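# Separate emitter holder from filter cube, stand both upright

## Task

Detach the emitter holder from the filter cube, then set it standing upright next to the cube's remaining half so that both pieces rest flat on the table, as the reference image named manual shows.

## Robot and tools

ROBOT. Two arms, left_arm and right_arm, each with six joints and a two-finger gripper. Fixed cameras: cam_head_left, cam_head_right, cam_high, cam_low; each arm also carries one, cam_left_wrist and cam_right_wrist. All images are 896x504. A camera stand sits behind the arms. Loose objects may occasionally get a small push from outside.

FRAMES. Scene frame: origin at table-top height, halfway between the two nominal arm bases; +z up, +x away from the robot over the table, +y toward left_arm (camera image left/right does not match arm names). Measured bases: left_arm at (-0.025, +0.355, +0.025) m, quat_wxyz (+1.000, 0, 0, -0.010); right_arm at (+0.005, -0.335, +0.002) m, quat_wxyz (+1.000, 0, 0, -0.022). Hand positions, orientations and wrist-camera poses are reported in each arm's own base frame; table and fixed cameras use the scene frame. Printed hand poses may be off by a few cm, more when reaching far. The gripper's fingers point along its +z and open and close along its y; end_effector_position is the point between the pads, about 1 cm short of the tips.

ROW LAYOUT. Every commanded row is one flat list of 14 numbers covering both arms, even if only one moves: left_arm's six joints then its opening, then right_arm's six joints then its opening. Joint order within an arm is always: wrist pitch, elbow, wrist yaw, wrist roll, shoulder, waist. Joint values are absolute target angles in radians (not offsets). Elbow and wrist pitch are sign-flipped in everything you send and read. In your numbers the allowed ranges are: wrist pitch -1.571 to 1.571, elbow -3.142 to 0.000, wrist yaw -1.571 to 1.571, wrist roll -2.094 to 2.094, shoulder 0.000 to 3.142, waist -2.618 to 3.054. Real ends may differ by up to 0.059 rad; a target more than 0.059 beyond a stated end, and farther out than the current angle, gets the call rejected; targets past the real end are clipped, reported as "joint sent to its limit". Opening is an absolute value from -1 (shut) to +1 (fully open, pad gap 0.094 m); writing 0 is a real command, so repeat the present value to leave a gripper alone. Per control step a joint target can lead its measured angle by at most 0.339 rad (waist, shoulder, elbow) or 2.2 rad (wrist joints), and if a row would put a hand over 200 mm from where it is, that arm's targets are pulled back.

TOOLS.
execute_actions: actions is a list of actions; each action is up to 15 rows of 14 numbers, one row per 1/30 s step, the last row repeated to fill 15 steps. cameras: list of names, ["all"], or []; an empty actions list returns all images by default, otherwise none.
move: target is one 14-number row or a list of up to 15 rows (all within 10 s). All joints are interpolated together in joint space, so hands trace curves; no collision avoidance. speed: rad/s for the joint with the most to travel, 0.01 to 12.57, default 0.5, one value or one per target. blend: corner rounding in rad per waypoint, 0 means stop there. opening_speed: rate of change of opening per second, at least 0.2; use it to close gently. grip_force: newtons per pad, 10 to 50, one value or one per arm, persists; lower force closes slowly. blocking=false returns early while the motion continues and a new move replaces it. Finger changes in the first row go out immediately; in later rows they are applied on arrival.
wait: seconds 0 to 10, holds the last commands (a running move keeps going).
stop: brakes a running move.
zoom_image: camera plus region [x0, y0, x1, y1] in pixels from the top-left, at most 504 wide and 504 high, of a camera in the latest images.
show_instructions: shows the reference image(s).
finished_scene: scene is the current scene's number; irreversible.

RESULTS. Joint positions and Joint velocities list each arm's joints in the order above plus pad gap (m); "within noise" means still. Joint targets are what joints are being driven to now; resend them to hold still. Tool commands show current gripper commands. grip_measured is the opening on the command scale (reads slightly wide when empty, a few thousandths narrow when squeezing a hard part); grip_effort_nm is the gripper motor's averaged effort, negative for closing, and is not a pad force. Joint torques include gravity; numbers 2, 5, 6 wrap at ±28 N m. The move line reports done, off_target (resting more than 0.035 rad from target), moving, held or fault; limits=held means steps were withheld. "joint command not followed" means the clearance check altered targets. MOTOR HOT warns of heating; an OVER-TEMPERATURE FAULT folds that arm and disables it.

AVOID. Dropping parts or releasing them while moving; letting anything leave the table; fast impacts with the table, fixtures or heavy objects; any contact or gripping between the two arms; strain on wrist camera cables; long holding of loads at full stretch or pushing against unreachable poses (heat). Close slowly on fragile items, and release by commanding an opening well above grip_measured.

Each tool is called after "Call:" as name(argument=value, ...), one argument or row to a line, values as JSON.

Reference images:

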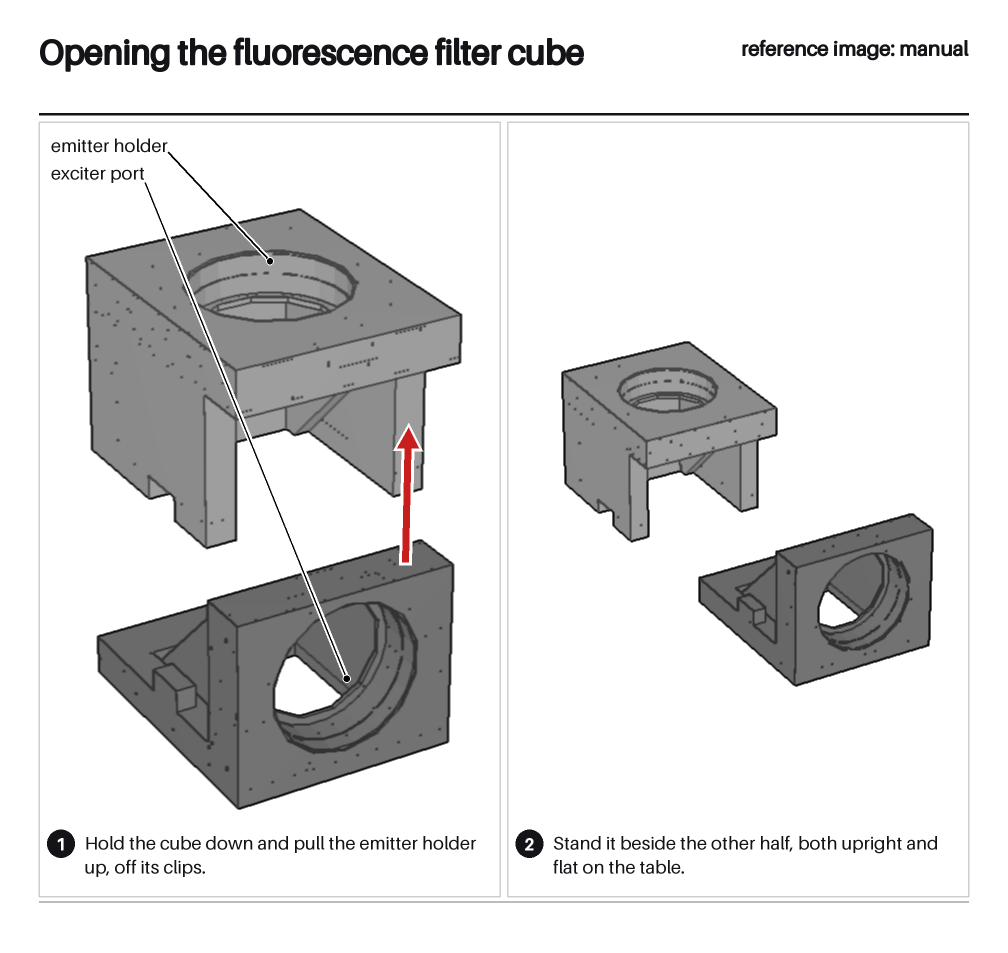

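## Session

Call:
execute_actions(
  actions=[],
)

Scene clock: 0.00 s.
left_arm: end_effector_position=(+0.4084, +0.0349, +0.1149) grip_measured=+1.000 grip_effort_nm=n/a end_effector_quat_wxyz=(+0.593, -0.059, +0.802, +0.043) | right_arm: end_effector_position=(+0.4151, -0.0041, +0.1259) grip_measured=+1.000 grip_effort_nm=n/a end_effector_quat_wxyz=(+0.620, +0.004, +0.781, -0.073)
Joint names: [wrist pitch, elbow, wrist yaw, wrist roll, shoulder, waist]
Joint positions: left_arm=[-0.821 -0.413 -0.105 -0.033 1.532 0.037 0.094] | right_arm=[-0.935 -0.41 0.186 -0.069 1.571 0.068 0.094]
Joint velocities: within noise
Joint torques (N m): no reading
Heat: left arm: 24 °C; right arm: 23 °C.
Joint targets: left_arm=[-0.818 -0.419 -0.105 -0.034 1.526 0.037] | right_arm=[-0.935 -0.417 0.188 -0.069 1.563 0.068]
Tool commands: left_gripper/opening=+1.0 right_gripper/opening=+1.0

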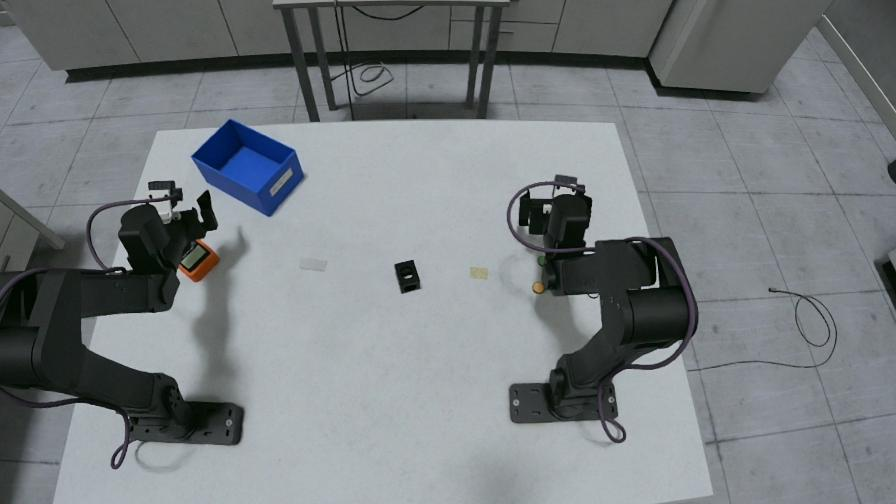

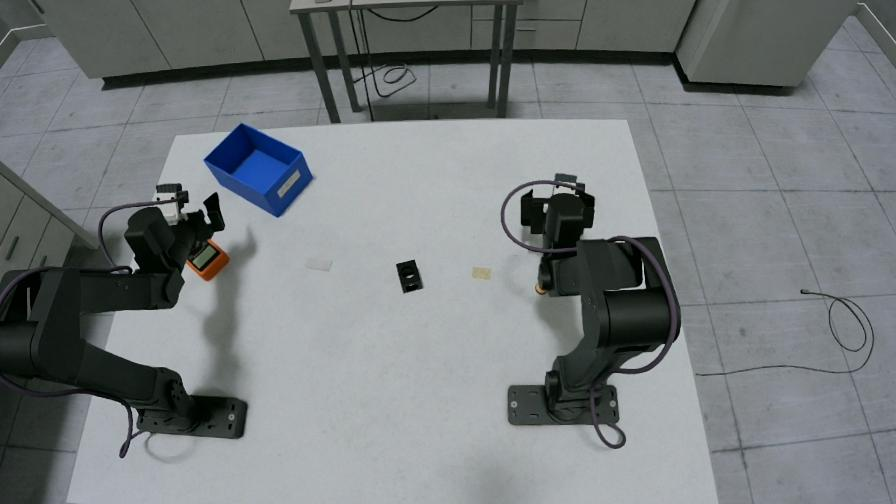

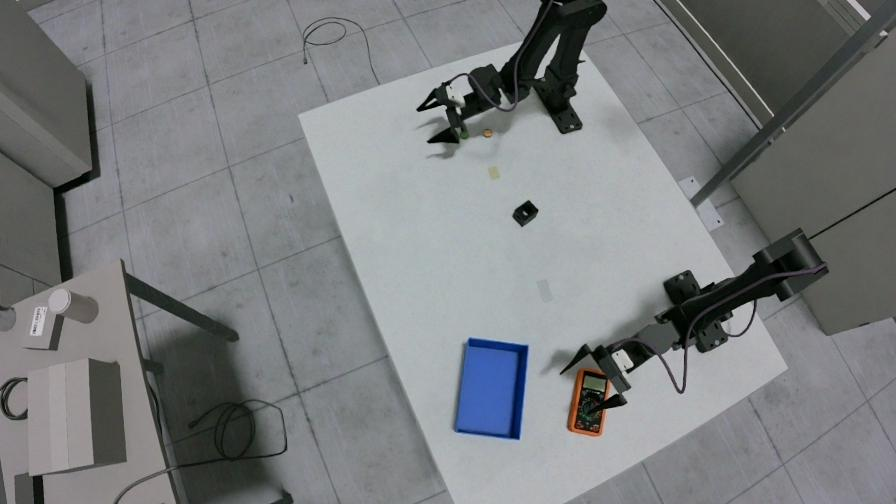

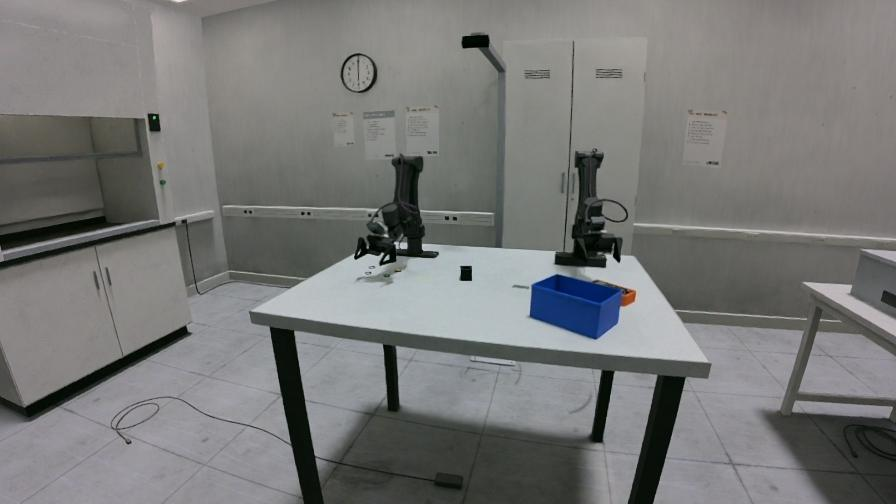

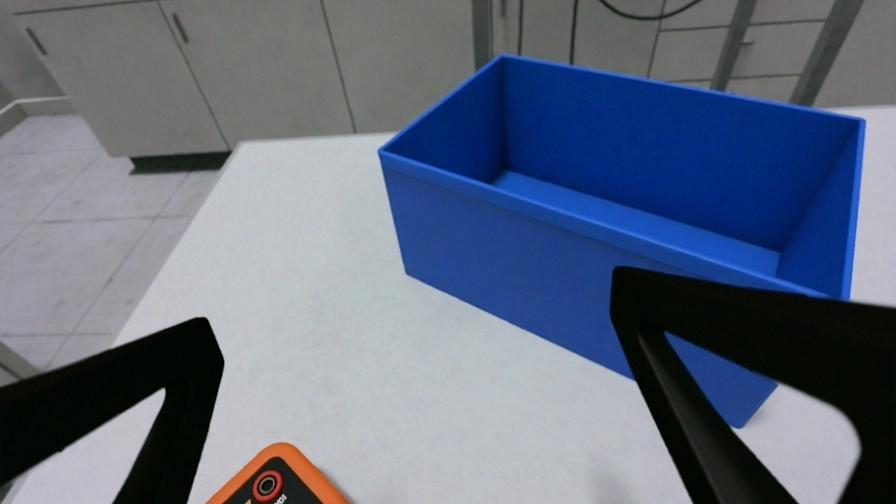

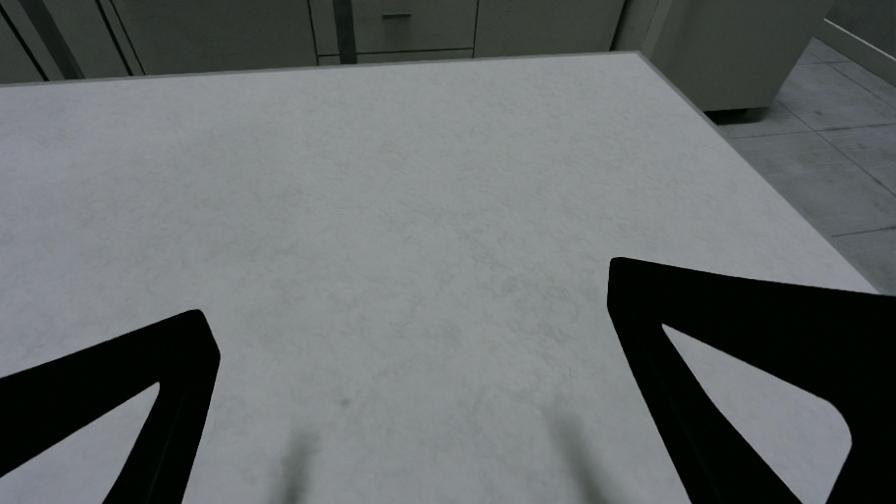

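Call:
zoom_image(
  camera="cam_head_left",
  region=[370, 240, 450, 310],
)

Call:
zoom_image(
  camera="cam_low",
  region=[440, 255, 490, 290],
)

Call:
zoom_image(
  camera="cam_high",
  region=[490, 185, 560, 240],
)

Scaled by 6.300 from the camera's 896x504 image, which has a finer 1280x720 frame.

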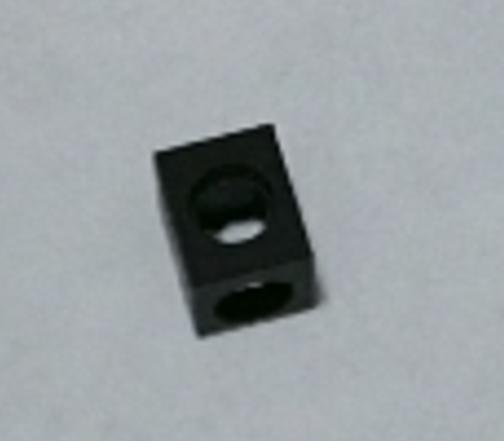

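Scaled by 10.080 from the camera's 896x504 image, which has a finer 1280x720 frame.

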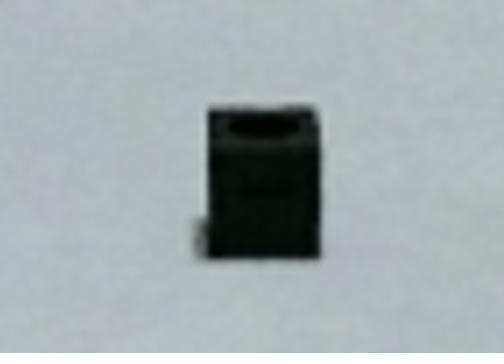

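Scaled by 7.200 from the camera's 896x504 image, which has a finer 1280x720 frame.

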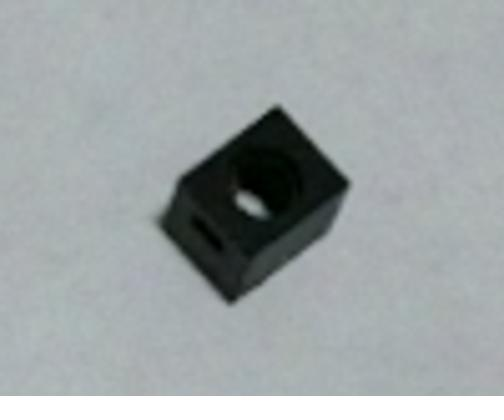

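Call:
move(
  target=[
    [1.167,-1.6,0,0,1.63,-0.85,1, -1.0,-0.43,0.9,0.64,1.2,0.7,1],
    [1.167,-1.6,0,0,1.63,-0.88,1, -1.0,-0.43,0.9,0.64,1.2,1.4,1],
    [1.167,-1.6,0,0,1.63,-0.88,1, -0.443,-0.432,0.907,0.64,1.632,1.412,1],
  ],
  speed=[0.9,0.7,0.5],
  blend=[0.15,0.1,0],
  cameras=["all"],
)

Scene clock: 9.43 s.
left_arm: end_effector_position=(+0.2399, -0.2826, +0.1995) grip_measured=+1.000 grip_effort_nm=0.05 end_effector_quat_wxyz=(+0.170, +0.412, +0.892, -0.077) | right_arm: end_effector_position=(+0.1884, +0.2820, +0.0468) grip_measured=+1.000 grip_effort_nm=0.01 end_effector_quat_wxyz=(+0.523, -0.155, +0.833, +0.097)
Joint names: [wrist pitch, elbow, wrist yaw, wrist roll, shoulder, waist]
Joint positions: left_arm=[1.155 -1.575 -0.006 -0.006 1.614 -0.872 0.094] | right_arm=[-0.456 -0.41 0.887 0.632 1.624 1.404 0.094]
Joint torques (N m): left_arm=[-1.01 -7.39 0.04 0.04 -5.34 -0.53] | right_arm=[-1.27 -6.5 0.56 0.07 -4.56 0.65]
Heat: left arm: 25 °C; right arm: 23 °C.
Joint targets: left_arm=[1.167 -1.600 0.000 0.000 1.630 -0.880] | right_arm=[-0.443 -0.432 0.907 0.640 1.632 1.412]
move: done

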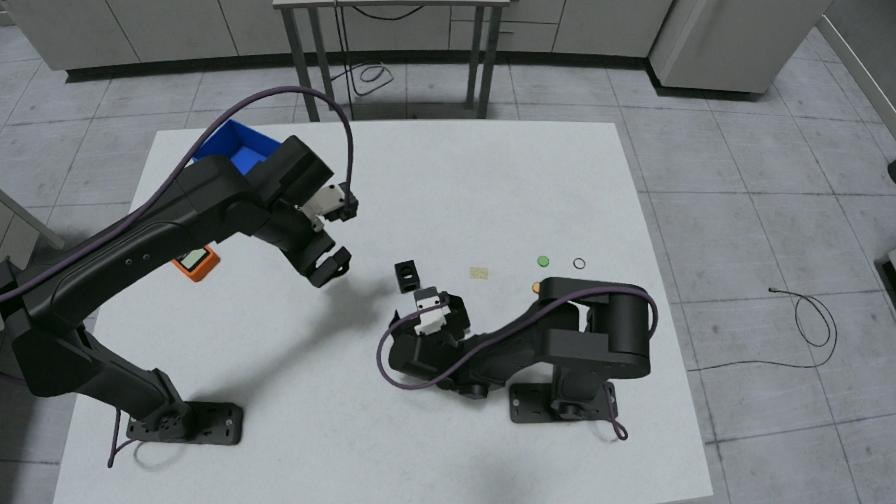

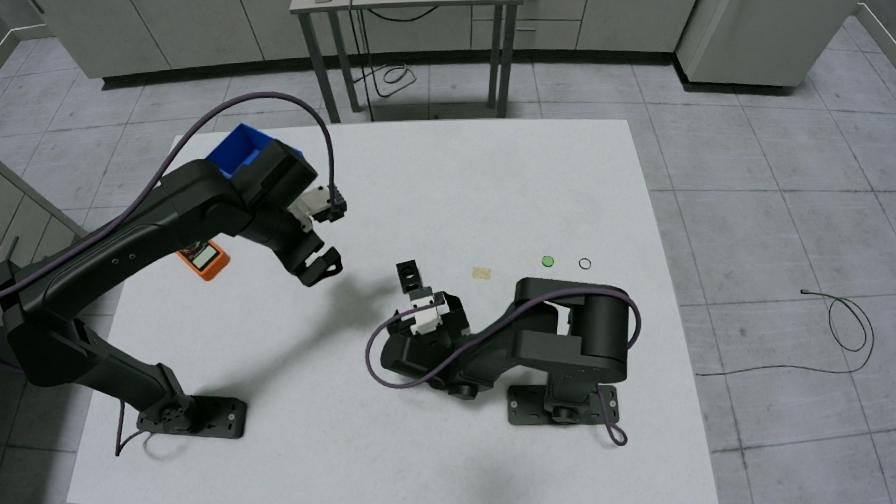

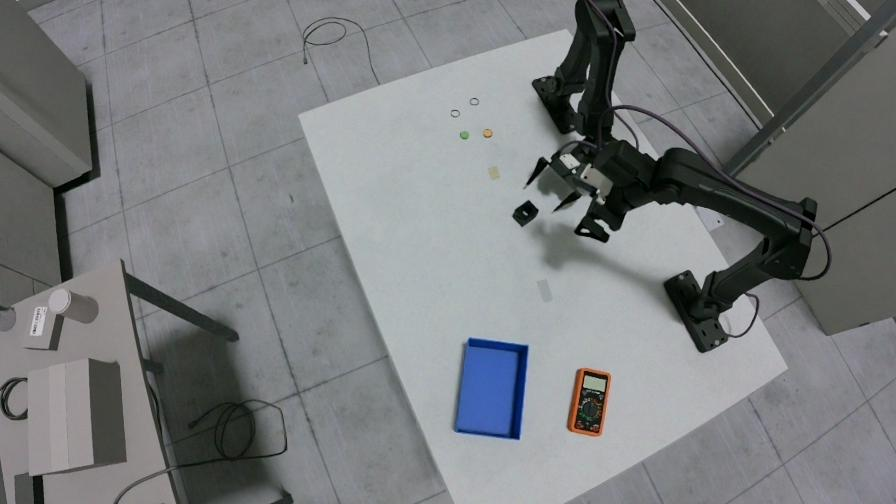

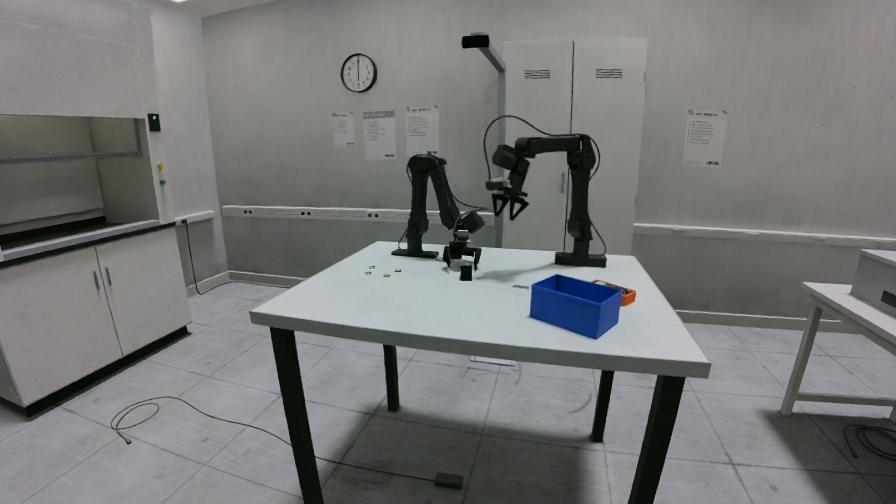

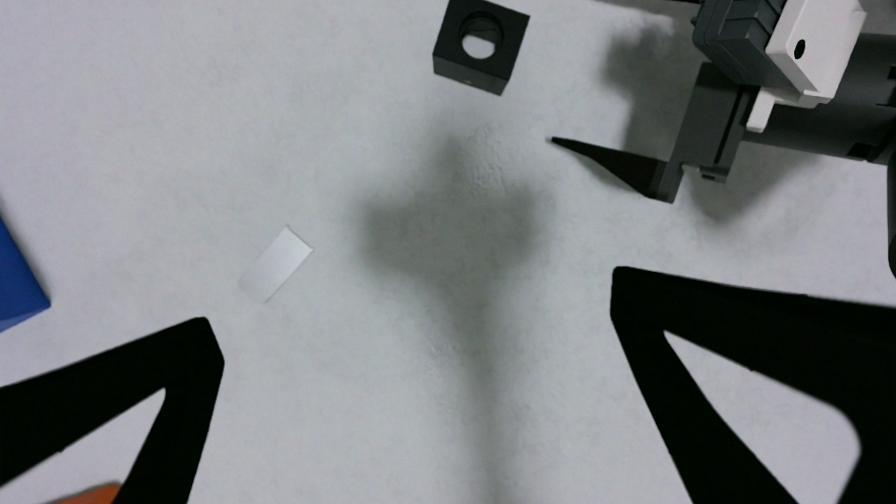

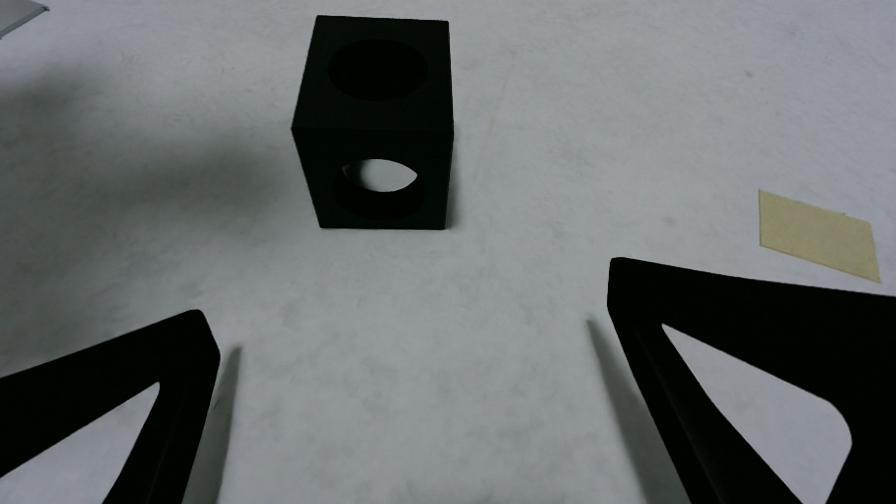

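Call:
zoom_image(
  camera="cam_left_wrist",
  region=[420, 0, 540, 100],
)

Call:
zoom_image(
  camera="cam_right_wrist",
  region=[270, 0, 480, 250],
)

Scaled by 4.200 from the camera's 896x504 image, which has a finer 1280x720 frame.

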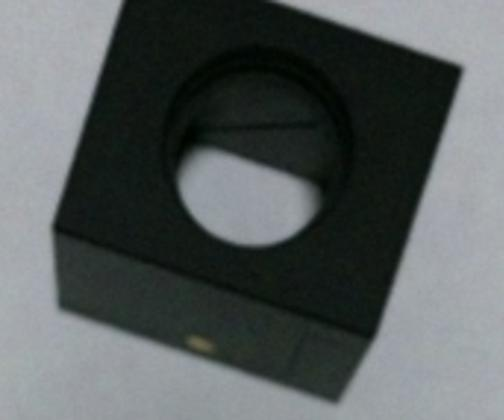

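Scaled by 2.016 from the camera's 896x504 image, which has a finer 1280x720 frame.

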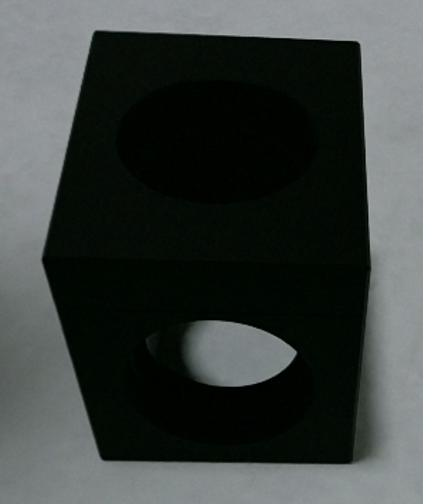

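Call:
move(
  target=[1.167,-1.6,0,0,1.63,-0.4,1, -0.40,-0.59,0.988,0.754,1.831,1.377,1],
  speed=0.4,
  cameras=["cam_right_wrist","cam_head_left"],
)

Call:
zoom_image(
  camera="cam_right_wrist",
  region=[200, 0, 640, 340],
)

Scene clock: 32.33 s.
left_arm: end_effector_position=(+0.3420, -0.1429, +0.1995) grip_measured=+1.000 grip_effort_nm=0.05 end_effector_quat_wxyz=(+0.183, +0.192, +0.963, -0.036) | right_arm: end_effector_position=(+0.2064, +0.3058, +0.0355) grip_measured=+1.000 grip_effort_nm=0.01 end_effector_quat_wxyz=(+0.534, -0.100, +0.836, +0.076)
Joint names: [wrist pitch, elbow, wrist yaw, wrist roll, shoulder, waist]
Joint positions: left_arm=[1.155 -1.575 -0.003 -0.005 1.614 -0.4 0.094] | right_arm=[-0.422 -0.574 0.96 0.742 1.815 1.386 0.094]
Joint torques (N m): left_arm=[-0.99 -7.36 0 0.05 -5.37 0.1] | right_arm=[-1.1 -5.7 0.73 0.1 -5.56 -0.81]
Heat: left arm: 25 °C; right arm: 24 °C.
Joint targets: left_arm=[1.167 -1.600 0.000 0.000 1.630 -0.400] | right_arm=[-0.400 -0.590 0.988 0.754 1.831 1.377]
move: done
Images, in order (width x height): cam_head_left 896x504, cam_right_wrist 896x504.

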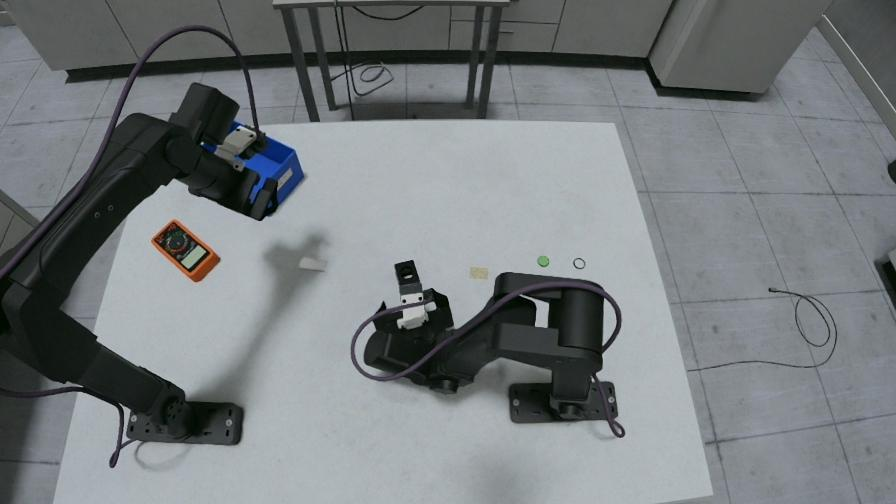

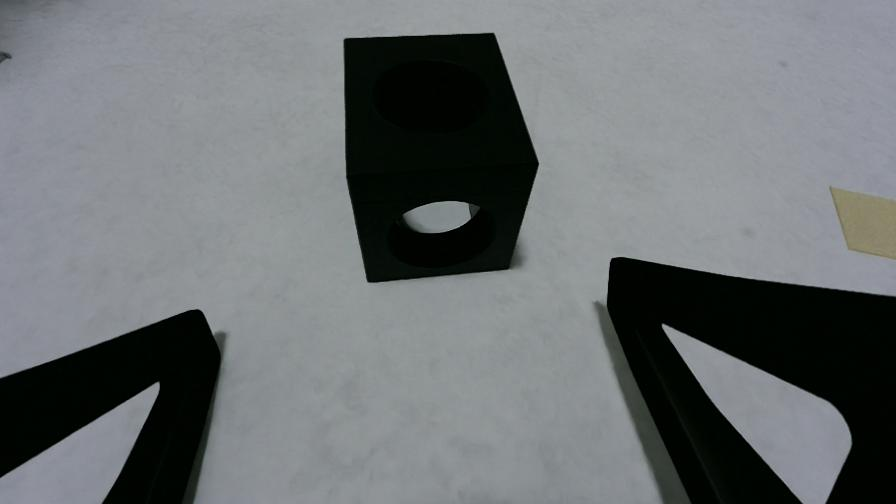

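Scaled by 1.145 from the camera's 896x504 image, which has a finer 1280x720 frame.

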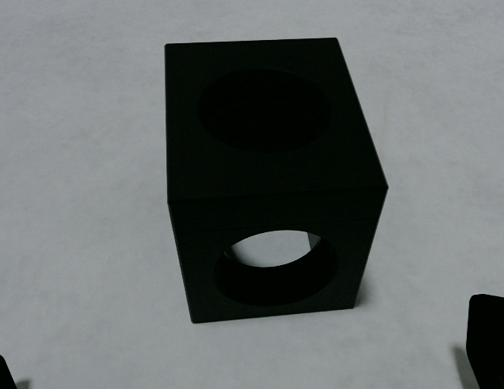

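Call:
move(
  target=[1.167,-1.6,0,0,1.63,-0.4,1, -0.474,-0.593,0.944,0.667,1.856,1.292,1],
  speed=0.15,
  cameras=["cam_right_wrist"],
)

Call:
zoom_image(
  camera="cam_right_wrist",
  region=[200, 60, 640, 400],
)

Scene clock: 35.57 s.
left_arm: end_effector_position=(+0.3420, -0.1429, +0.1995) grip_measured=+1.000 grip_effort_nm=0.05 end_effector_quat_wxyz=(+0.183, +0.192, +0.963, -0.036) | right_arm: end_effector_position=(+0.2325, +0.2976, +0.0366) grip_measured=+1.000 grip_effort_nm=0.01 end_effector_quat_wxyz=(+0.540, -0.084, +0.835, +0.061)
Joint names: [wrist pitch, elbow, wrist yaw, wrist roll, shoulder, waist]
Joint positions: left_arm=[1.155 -1.575 -0.003 -0.005 1.614 -0.4 0.094] | right_arm=[-0.486 -0.58 0.942 0.676 1.835 1.301 0.094]
Joint torques (N m): left_arm=[-1.02 -7.42 0 0.03 -5.35 0.05] | right_arm=[-1.24 -5.26 0.38 -0.11 -5.31 -0.85]
Heat: left arm: 25 °C; right arm: 24 °C.
Joint targets: left_arm=[1.167 -1.600 0.000 0.000 1.630 -0.400] | right_arm=[-0.474 -0.593 0.944 0.667 1.856 1.292]
move: done
Images, in order (width x height): cam_right_wrist 896x504.

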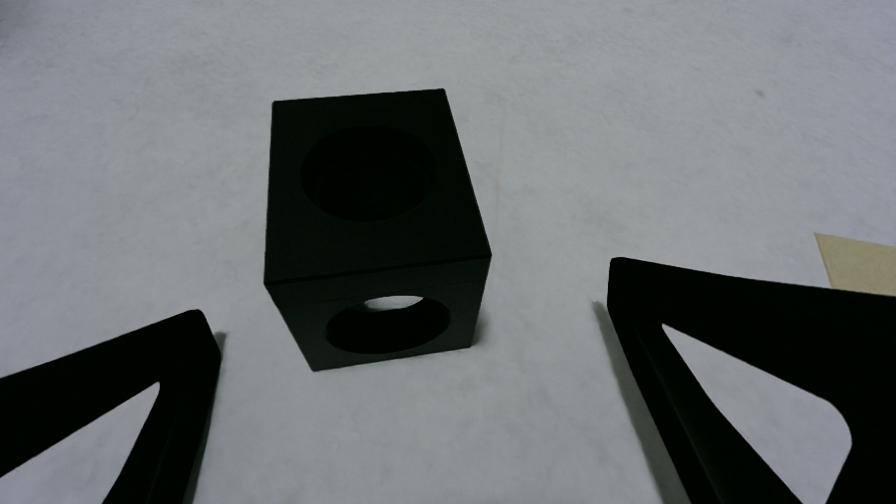

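Scaled by 1.145 from the camera's 896x504 image, which has a finer 1280x720 frame.

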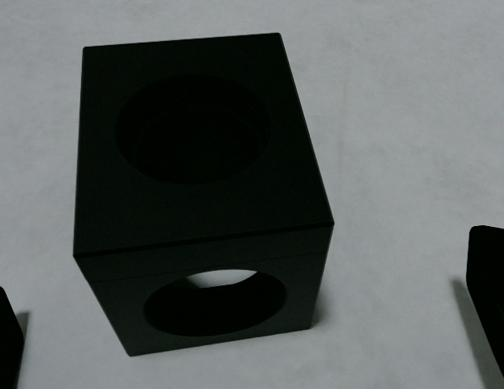

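Call:
move(
  target=[1.167,-1.6,0,0,1.63,-0.4,1, -0.471,-0.608,0.958,0.682,1.886,1.325,1],
  speed=0.1,
  cameras=["cam_right_wrist"],
)

Call:
zoom_image(
  camera="cam_right_wrist",
  region=[200, 60, 640, 400],
)

Scene clock: 38.07 s.
left_arm: end_effector_position=(+0.3420, -0.1429, +0.1995) grip_measured=+1.000 grip_effort_nm=0.05 end_effector_quat_wxyz=(+0.183, +0.192, +0.963, -0.036) | right_arm: end_effector_position=(+0.2319, +0.3016, +0.0361) grip_measured=+1.000 grip_effort_nm=0.01 end_effector_quat_wxyz=(+0.547, -0.081, +0.831, +0.058)
Joint names: [wrist pitch, elbow, wrist yaw, wrist roll, shoulder, waist]
Joint positions: left_arm=[1.155 -1.575 -0.003 -0.005 1.614 -0.4 0.094] | right_arm=[-0.497 -0.597 0.968 0.681 1.861 1.314 0.094]
Joint torques (N m): left_arm=[-1.01 -7.39 0 0.03 -5.37 0.03] | right_arm=[-1.12 -5.19 0.27 -0.03 -5.18 0.98]
Heat: left arm: 25 °C; right arm: 24 °C.
Joint targets: left_arm=[1.167 -1.600 0.000 0.000 1.630 -0.400] | right_arm=[-0.471 -0.608 0.958 0.682 1.886 1.325]
move: done
Images, in order (width x height): cam_right_wrist 896x504.

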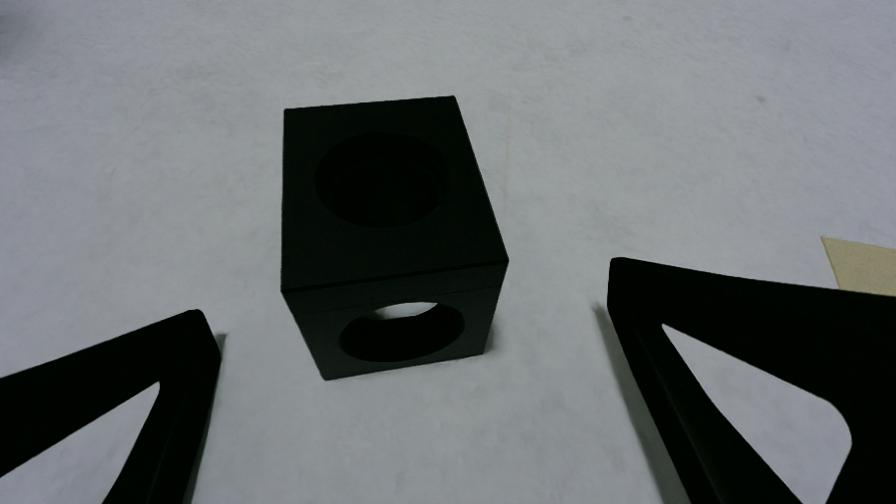

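Scaled by 1.145 from the camera's 896x504 image, which has a finer 1280x720 frame.

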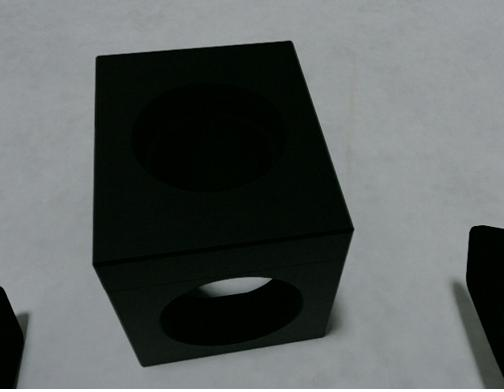

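Call:
move(
  target=[1.167,-1.6,0,0,1.63,-0.4,1, -0.40,-0.629,0.958,0.695,1.835,1.337,1],
  speed=0.1,
  cameras=["cam_right_wrist"],
)

Call:
zoom_image(
  camera="cam_right_wrist",
  region=[200, 60, 640, 400],
)

Scene clock: 41.00 s.
left_arm: end_effector_position=(+0.3420, -0.1429, +0.1995) grip_measured=+1.000 grip_effort_nm=0.05 end_effector_quat_wxyz=(+0.183, +0.192, +0.963, -0.036) | right_arm: end_effector_position=(+0.2283, +0.3057, +0.0368) grip_measured=+1.000 grip_effort_nm=0.01 end_effector_quat_wxyz=(+0.543, -0.089, +0.834, +0.054)
Joint names: [wrist pitch, elbow, wrist yaw, wrist roll, shoulder, waist]
Joint positions: left_arm=[1.155 -1.575 -0.003 -0.005 1.614 -0.4 0.094] | right_arm=[-0.444 -0.617 0.967 0.69 1.855 1.326 0.094]
Joint torques (N m): left_arm=[-1.02 -7.38 0.01 0.03 -5.37 0.06] | right_arm=[-0.92 -5.3 0.29 0.03 -8.87 0.92]
Heat: left arm: 25 °C; right arm: 24 °C.
Joint targets: left_arm=[1.167 -1.600 0.000 0.000 1.630 -0.400] | right_arm=[-0.400 -0.629 0.958 0.695 1.835 1.337]
move: off_target (right_arm); right_arm: the wrist pitch is farthest, 0.044 rad from its target
Images, in order (width x height): cam_right_wrist 896x504.

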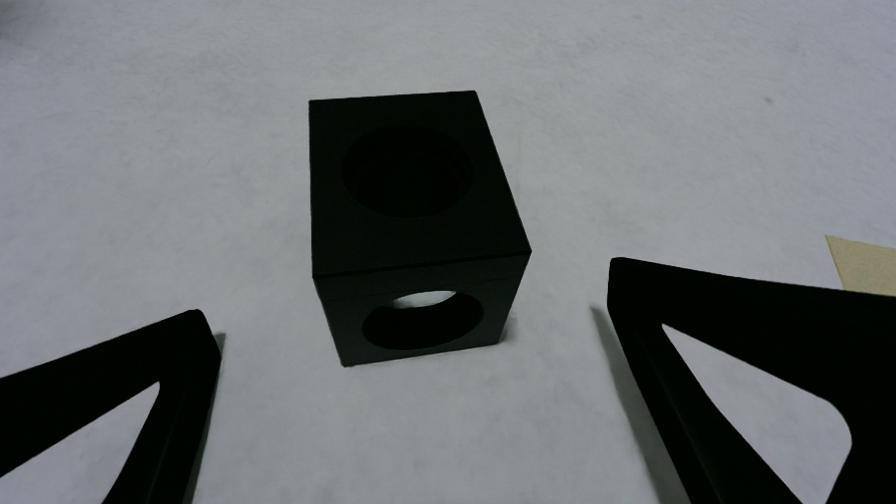

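Scaled by 1.145 from the camera's 896x504 image, which has a finer 1280x720 frame.

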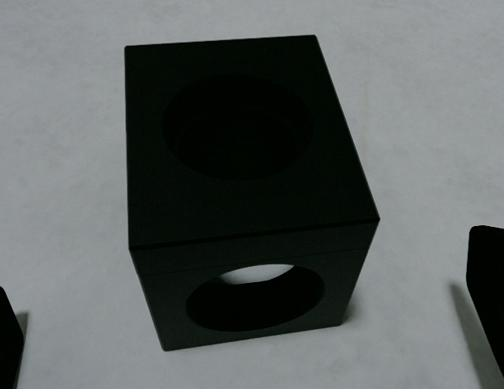

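Call:
move(
  target=[1.167,-1.6,0,0,1.63,-0.4,1, -0.40,-0.636,0.962,0.699,1.835,1.347,1],
  speed=0.1,
  cameras=["cam_right_wrist"],
)

Call:
zoom_image(
  camera="cam_right_wrist",
  region=[200, 60, 640, 400],
)

Scene clock: 42.43 s.
left_arm: end_effector_position=(+0.3420, -0.1429, +0.1995) grip_measured=+1.000 grip_effort_nm=0.05 end_effector_quat_wxyz=(+0.183, +0.192, +0.963, -0.036) | right_arm: end_effector_position=(+0.2253, +0.3084, +0.0369) grip_measured=+1.000 grip_effort_nm=0.01 end_effector_quat_wxyz=(+0.542, -0.093, +0.834, +0.056)
Joint names: [wrist pitch, elbow, wrist yaw, wrist roll, shoulder, waist]
Joint positions: left_arm=[1.155 -1.575 -0.003 -0.005 1.614 -0.4 0.094] | right_arm=[-0.435 -0.622 0.967 0.693 1.855 1.336 0.094]
Joint torques (N m): left_arm=[-1 -7.38 0 0.03 -5.29 0.03] | right_arm=[-0.99 -5.6 0.34 0.04 -8.94 0.9]
Heat: left arm: 25 °C; right arm: 24 °C.
Joint targets: left_arm=[1.167 -1.600 0.000 0.000 1.630 -0.400] | right_arm=[-0.400 -0.636 0.962 0.699 1.835 1.347]
move: done
Images, in order (width x height): cam_right_wrist 896x504.

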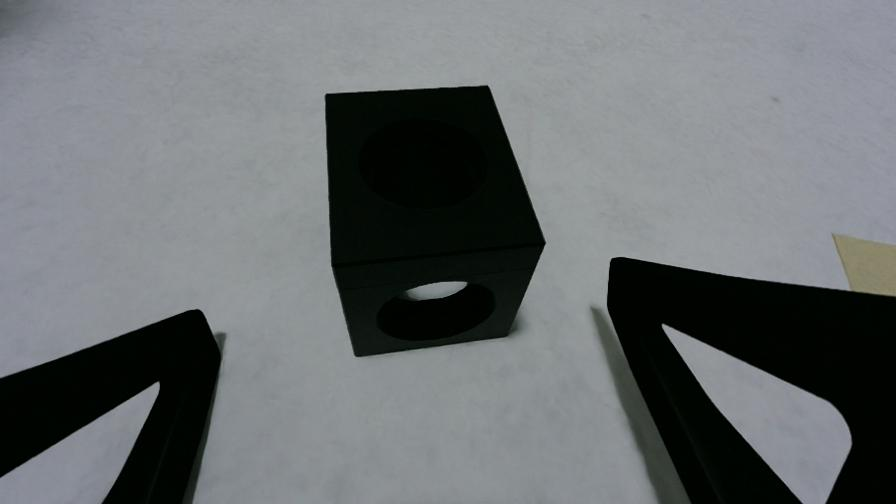

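Scaled by 1.145 from the camera's 896x504 image, which has a finer 1280x720 frame.

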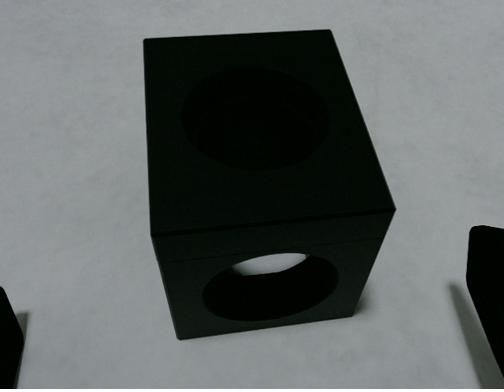

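Call:
move(
  target=[1.167,-1.6,0,0,1.63,-0.4,1, -0.40,-0.636,0.962,0.699,1.835,1.347,-0.35],
  opening_speed=0.7,
  cameras=["cam_right_wrist"],
)

Call:
zoom_image(
  camera="cam_right_wrist",
  region=[200, 60, 640, 400],
)

Scene clock: 45.67 s.
left_arm: end_effector_position=(+0.3420, -0.1429, +0.1995) grip_measured=+1.000 grip_effort_nm=0.05 end_effector_quat_wxyz=(+0.183, +0.192, +0.963, -0.036) | right_arm: end_effector_position=(+0.2227, +0.3092, +0.0335) grip_measured=-0.347 grip_effort_nm=-0.13 end_effector_quat_wxyz=(+0.535, -0.102, +0.837, +0.055)
Joint names: [wrist pitch, elbow, wrist yaw, wrist roll, shoulder, waist]
Joint positions: left_arm=[1.155 -1.575 -0.003 -0.005 1.614 -0.4 0.094] | right_arm=[-0.416 -0.624 0.952 0.694 1.855 1.339 0.031]
Joint torques (N m): left_arm=[-1.01 -7.38 0.01 0.03 -5.29 0.02] | right_arm=[-1.14 -5.38 0.51 0.05 -8.91 0.57]
Heat: left arm: 25 °C; right arm: 24 °C.
Joint targets: left_arm=[1.167 -1.600 0.000 0.000 1.630 -0.400] | right_arm=[-0.400 -0.636 0.962 0.699 1.835 1.347]
move: done
Images, in order (width x height): cam_right_wrist 896x504.

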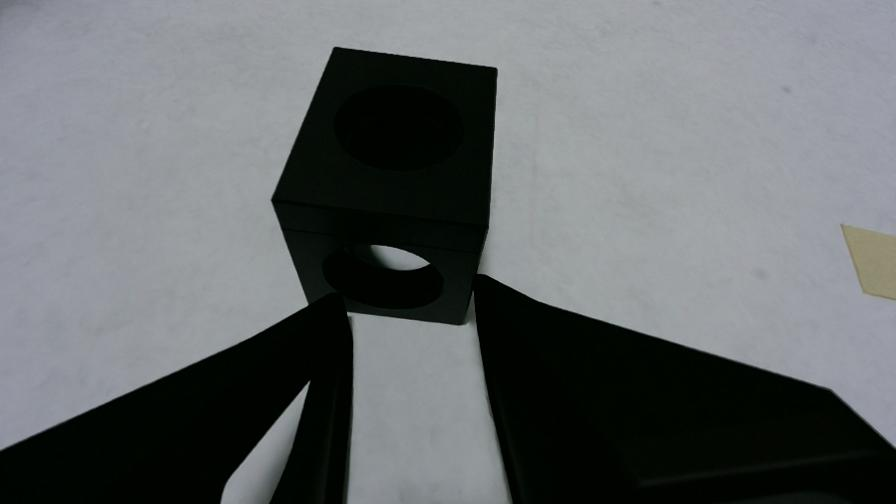

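Scaled by 1.145 from the camera's 896x504 image, which has a finer 1280x720 frame.

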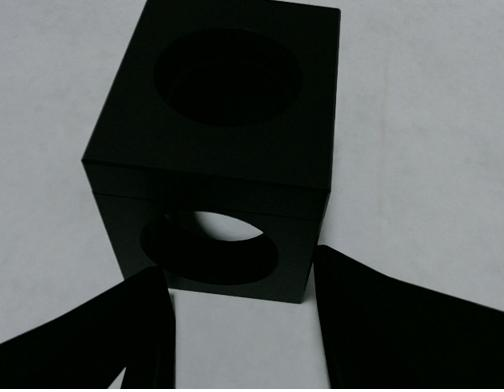

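Call:
move(
  target=[
    [1.167,-1.6,0,0,1.63,-0.4,1, -0.40,-0.636,0.962,0.699,1.835,1.347,1],
    [1.167,-1.6,0,0,1.63,-0.4,1, -0.103,-0.793,1.061,0.954,1.934,1.375,1],
  ],
  speed=0.25,
  opening_speed=2,
  cameras=["cam_right_wrist"],
)

Call:
zoom_image(
  camera="cam_right_wrist",
  region=[200, 40, 640, 380],
)

Scene clock: 51.47 s.
left_arm: end_effector_position=(+0.3420, -0.1429, +0.1995) grip_measured=+1.000 grip_effort_nm=0.05 end_effector_quat_wxyz=(+0.183, +0.192, +0.963, -0.036) | right_arm: end_effector_position=(+0.2224, +0.3155, +0.0332) grip_measured=+0.997 grip_effort_nm=0.14 end_effector_quat_wxyz=(+0.533, -0.039, +0.845, +0.032)
Joint names: [wrist pitch, elbow, wrist yaw, wrist roll, shoulder, waist]
Joint positions: left_arm=[1.155 -1.575 -0.003 -0.005 1.614 -0.4 0.094] | right_arm=[-0.136 -0.778 1.035 0.945 1.915 1.367 0.094]
Joint torques (N m): left_arm=[-1.01 -7.34 0 0.03 -5.37 0.01] | right_arm=[-0.75 -5.94 0.77 0.09 -6.45 0.66]
Heat: left arm: 26 °C; right arm: 25 °C.
Joint targets: left_arm=[1.167 -1.600 0.000 0.000 1.630 -0.400] | right_arm=[-0.103 -0.793 1.061 0.954 1.934 1.375]
move: done
Images, in order (width x height): cam_right_wrist 896x504.

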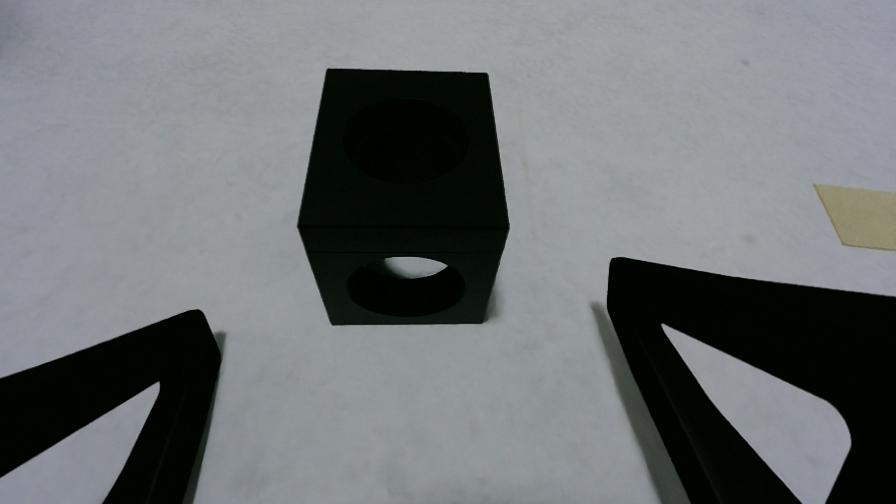

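Scaled by 1.145 from the camera's 896x504 image, which has a finer 1280x720 frame.

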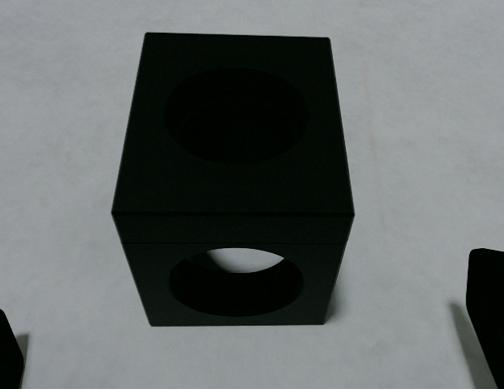

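Call:
move(
  target=[1.167,-1.6,0,0,1.63,-0.4,1, 0.145,-0.949,1.12,1.14,2.015,1.36,1],
  speed=0.15,
  cameras=["cam_right_wrist"],
)

Call:
zoom_image(
  camera="cam_right_wrist",
  region=[200, 40, 640, 380],
)

Scene clock: 55.93 s.
left_arm: end_effector_position=(+0.3420, -0.1429, +0.1995) grip_measured=+1.000 grip_effort_nm=0.05 end_effector_quat_wxyz=(+0.183, +0.192, +0.963, -0.036) | right_arm: end_effector_position=(+0.2280, +0.3190, +0.0316) grip_measured=+0.997 grip_effort_nm=0.15 end_effector_quat_wxyz=(+0.534, -0.001, +0.845, -0.004)
Joint names: [wrist pitch, elbow, wrist yaw, wrist roll, shoulder, waist]
Joint positions: left_arm=[1.155 -1.575 -0.003 -0.005 1.614 -0.4 0.094] | right_arm=[0.117 -0.931 1.089 1.128 1.996 1.367 0.094]
Joint torques (N m): left_arm=[-1.01 -7.41 0 0.04 -5.33 0.02] | right_arm=[-0.58 -6.2 0.88 0.09 -7.2 -0.66]
Heat: left arm: 26 °C; right arm: 25 °C.
Joint targets: left_arm=[1.167 -1.600 0.000 0.000 1.630 -0.400] | right_arm=[0.145 -0.949 1.120 1.140 2.015 1.360]
move: done
Images, in order (width x height): cam_right_wrist 896x504.

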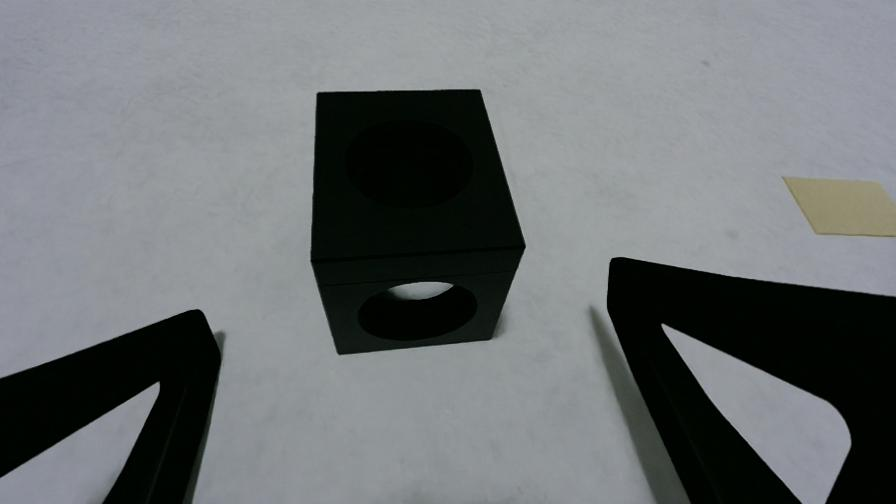

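Scaled by 1.145 from the camera's 896x504 image, which has a finer 1280x720 frame.

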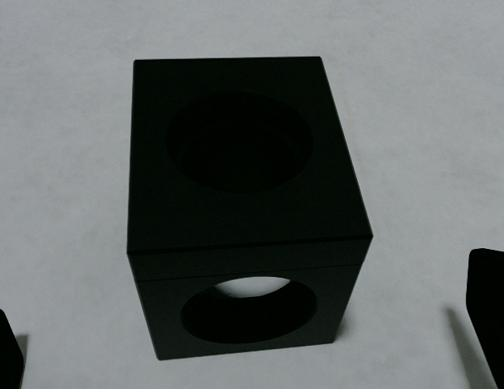

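Call:
move(
  target=[1.167,-1.6,0,0,1.63,-0.4,1, 0.255,-1.011,1.137,1.23,2.046,1.36,1],
  speed=0.12,
  cameras=["cam_right_wrist"],
)

Call:
zoom_image(
  camera="cam_right_wrist",
  region=[200, 40, 640, 380],
)

Scene clock: 59.80 s.
left_arm: end_effector_position=(+0.3420, -0.1429, +0.1995) grip_measured=+1.000 grip_effort_nm=0.05 end_effector_quat_wxyz=(+0.183, +0.192, +0.963, -0.036) | right_arm: end_effector_position=(+0.2290, +0.3189, +0.0307) grip_measured=+0.997 grip_effort_nm=0.15 end_effector_quat_wxyz=(+0.533, +0.016, +0.846, -0.018)
Joint names: [wrist pitch, elbow, wrist yaw, wrist roll, shoulder, waist]
Joint positions: left_arm=[1.155 -1.575 -0.003 -0.005 1.614 -0.4 0.094] | right_arm=[0.23 -0.992 1.102 1.217 2.028 1.367 0.094]
Joint torques (N m): left_arm=[-1.01 -7.35 0 0.05 -5.29 0.05] | right_arm=[-0.51 -6.42 0.94 0.12 -7.57 -0.69]
Heat: left arm: 26 °C; right arm: 25 °C.
Joint targets: left_arm=[1.167 -1.600 0.000 0.000 1.630 -0.400] | right_arm=[0.255 -1.011 1.137 1.230 2.046 1.360]
move: done
Images, in order (width x height): cam_right_wrist 896x504.

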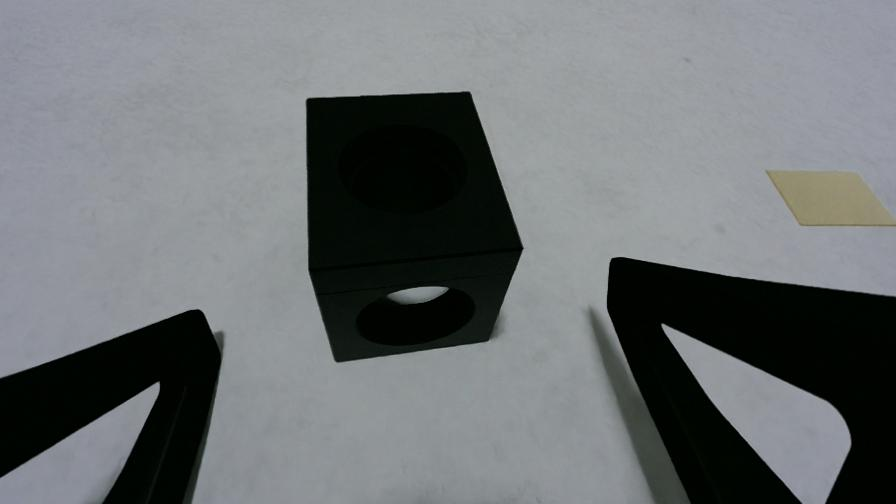

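Scaled by 1.145 from the camera's 896x504 image, which has a finer 1280x720 frame.

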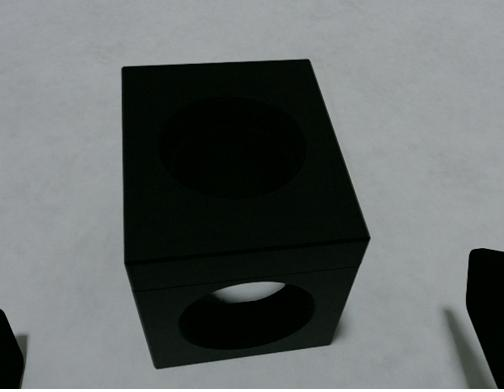

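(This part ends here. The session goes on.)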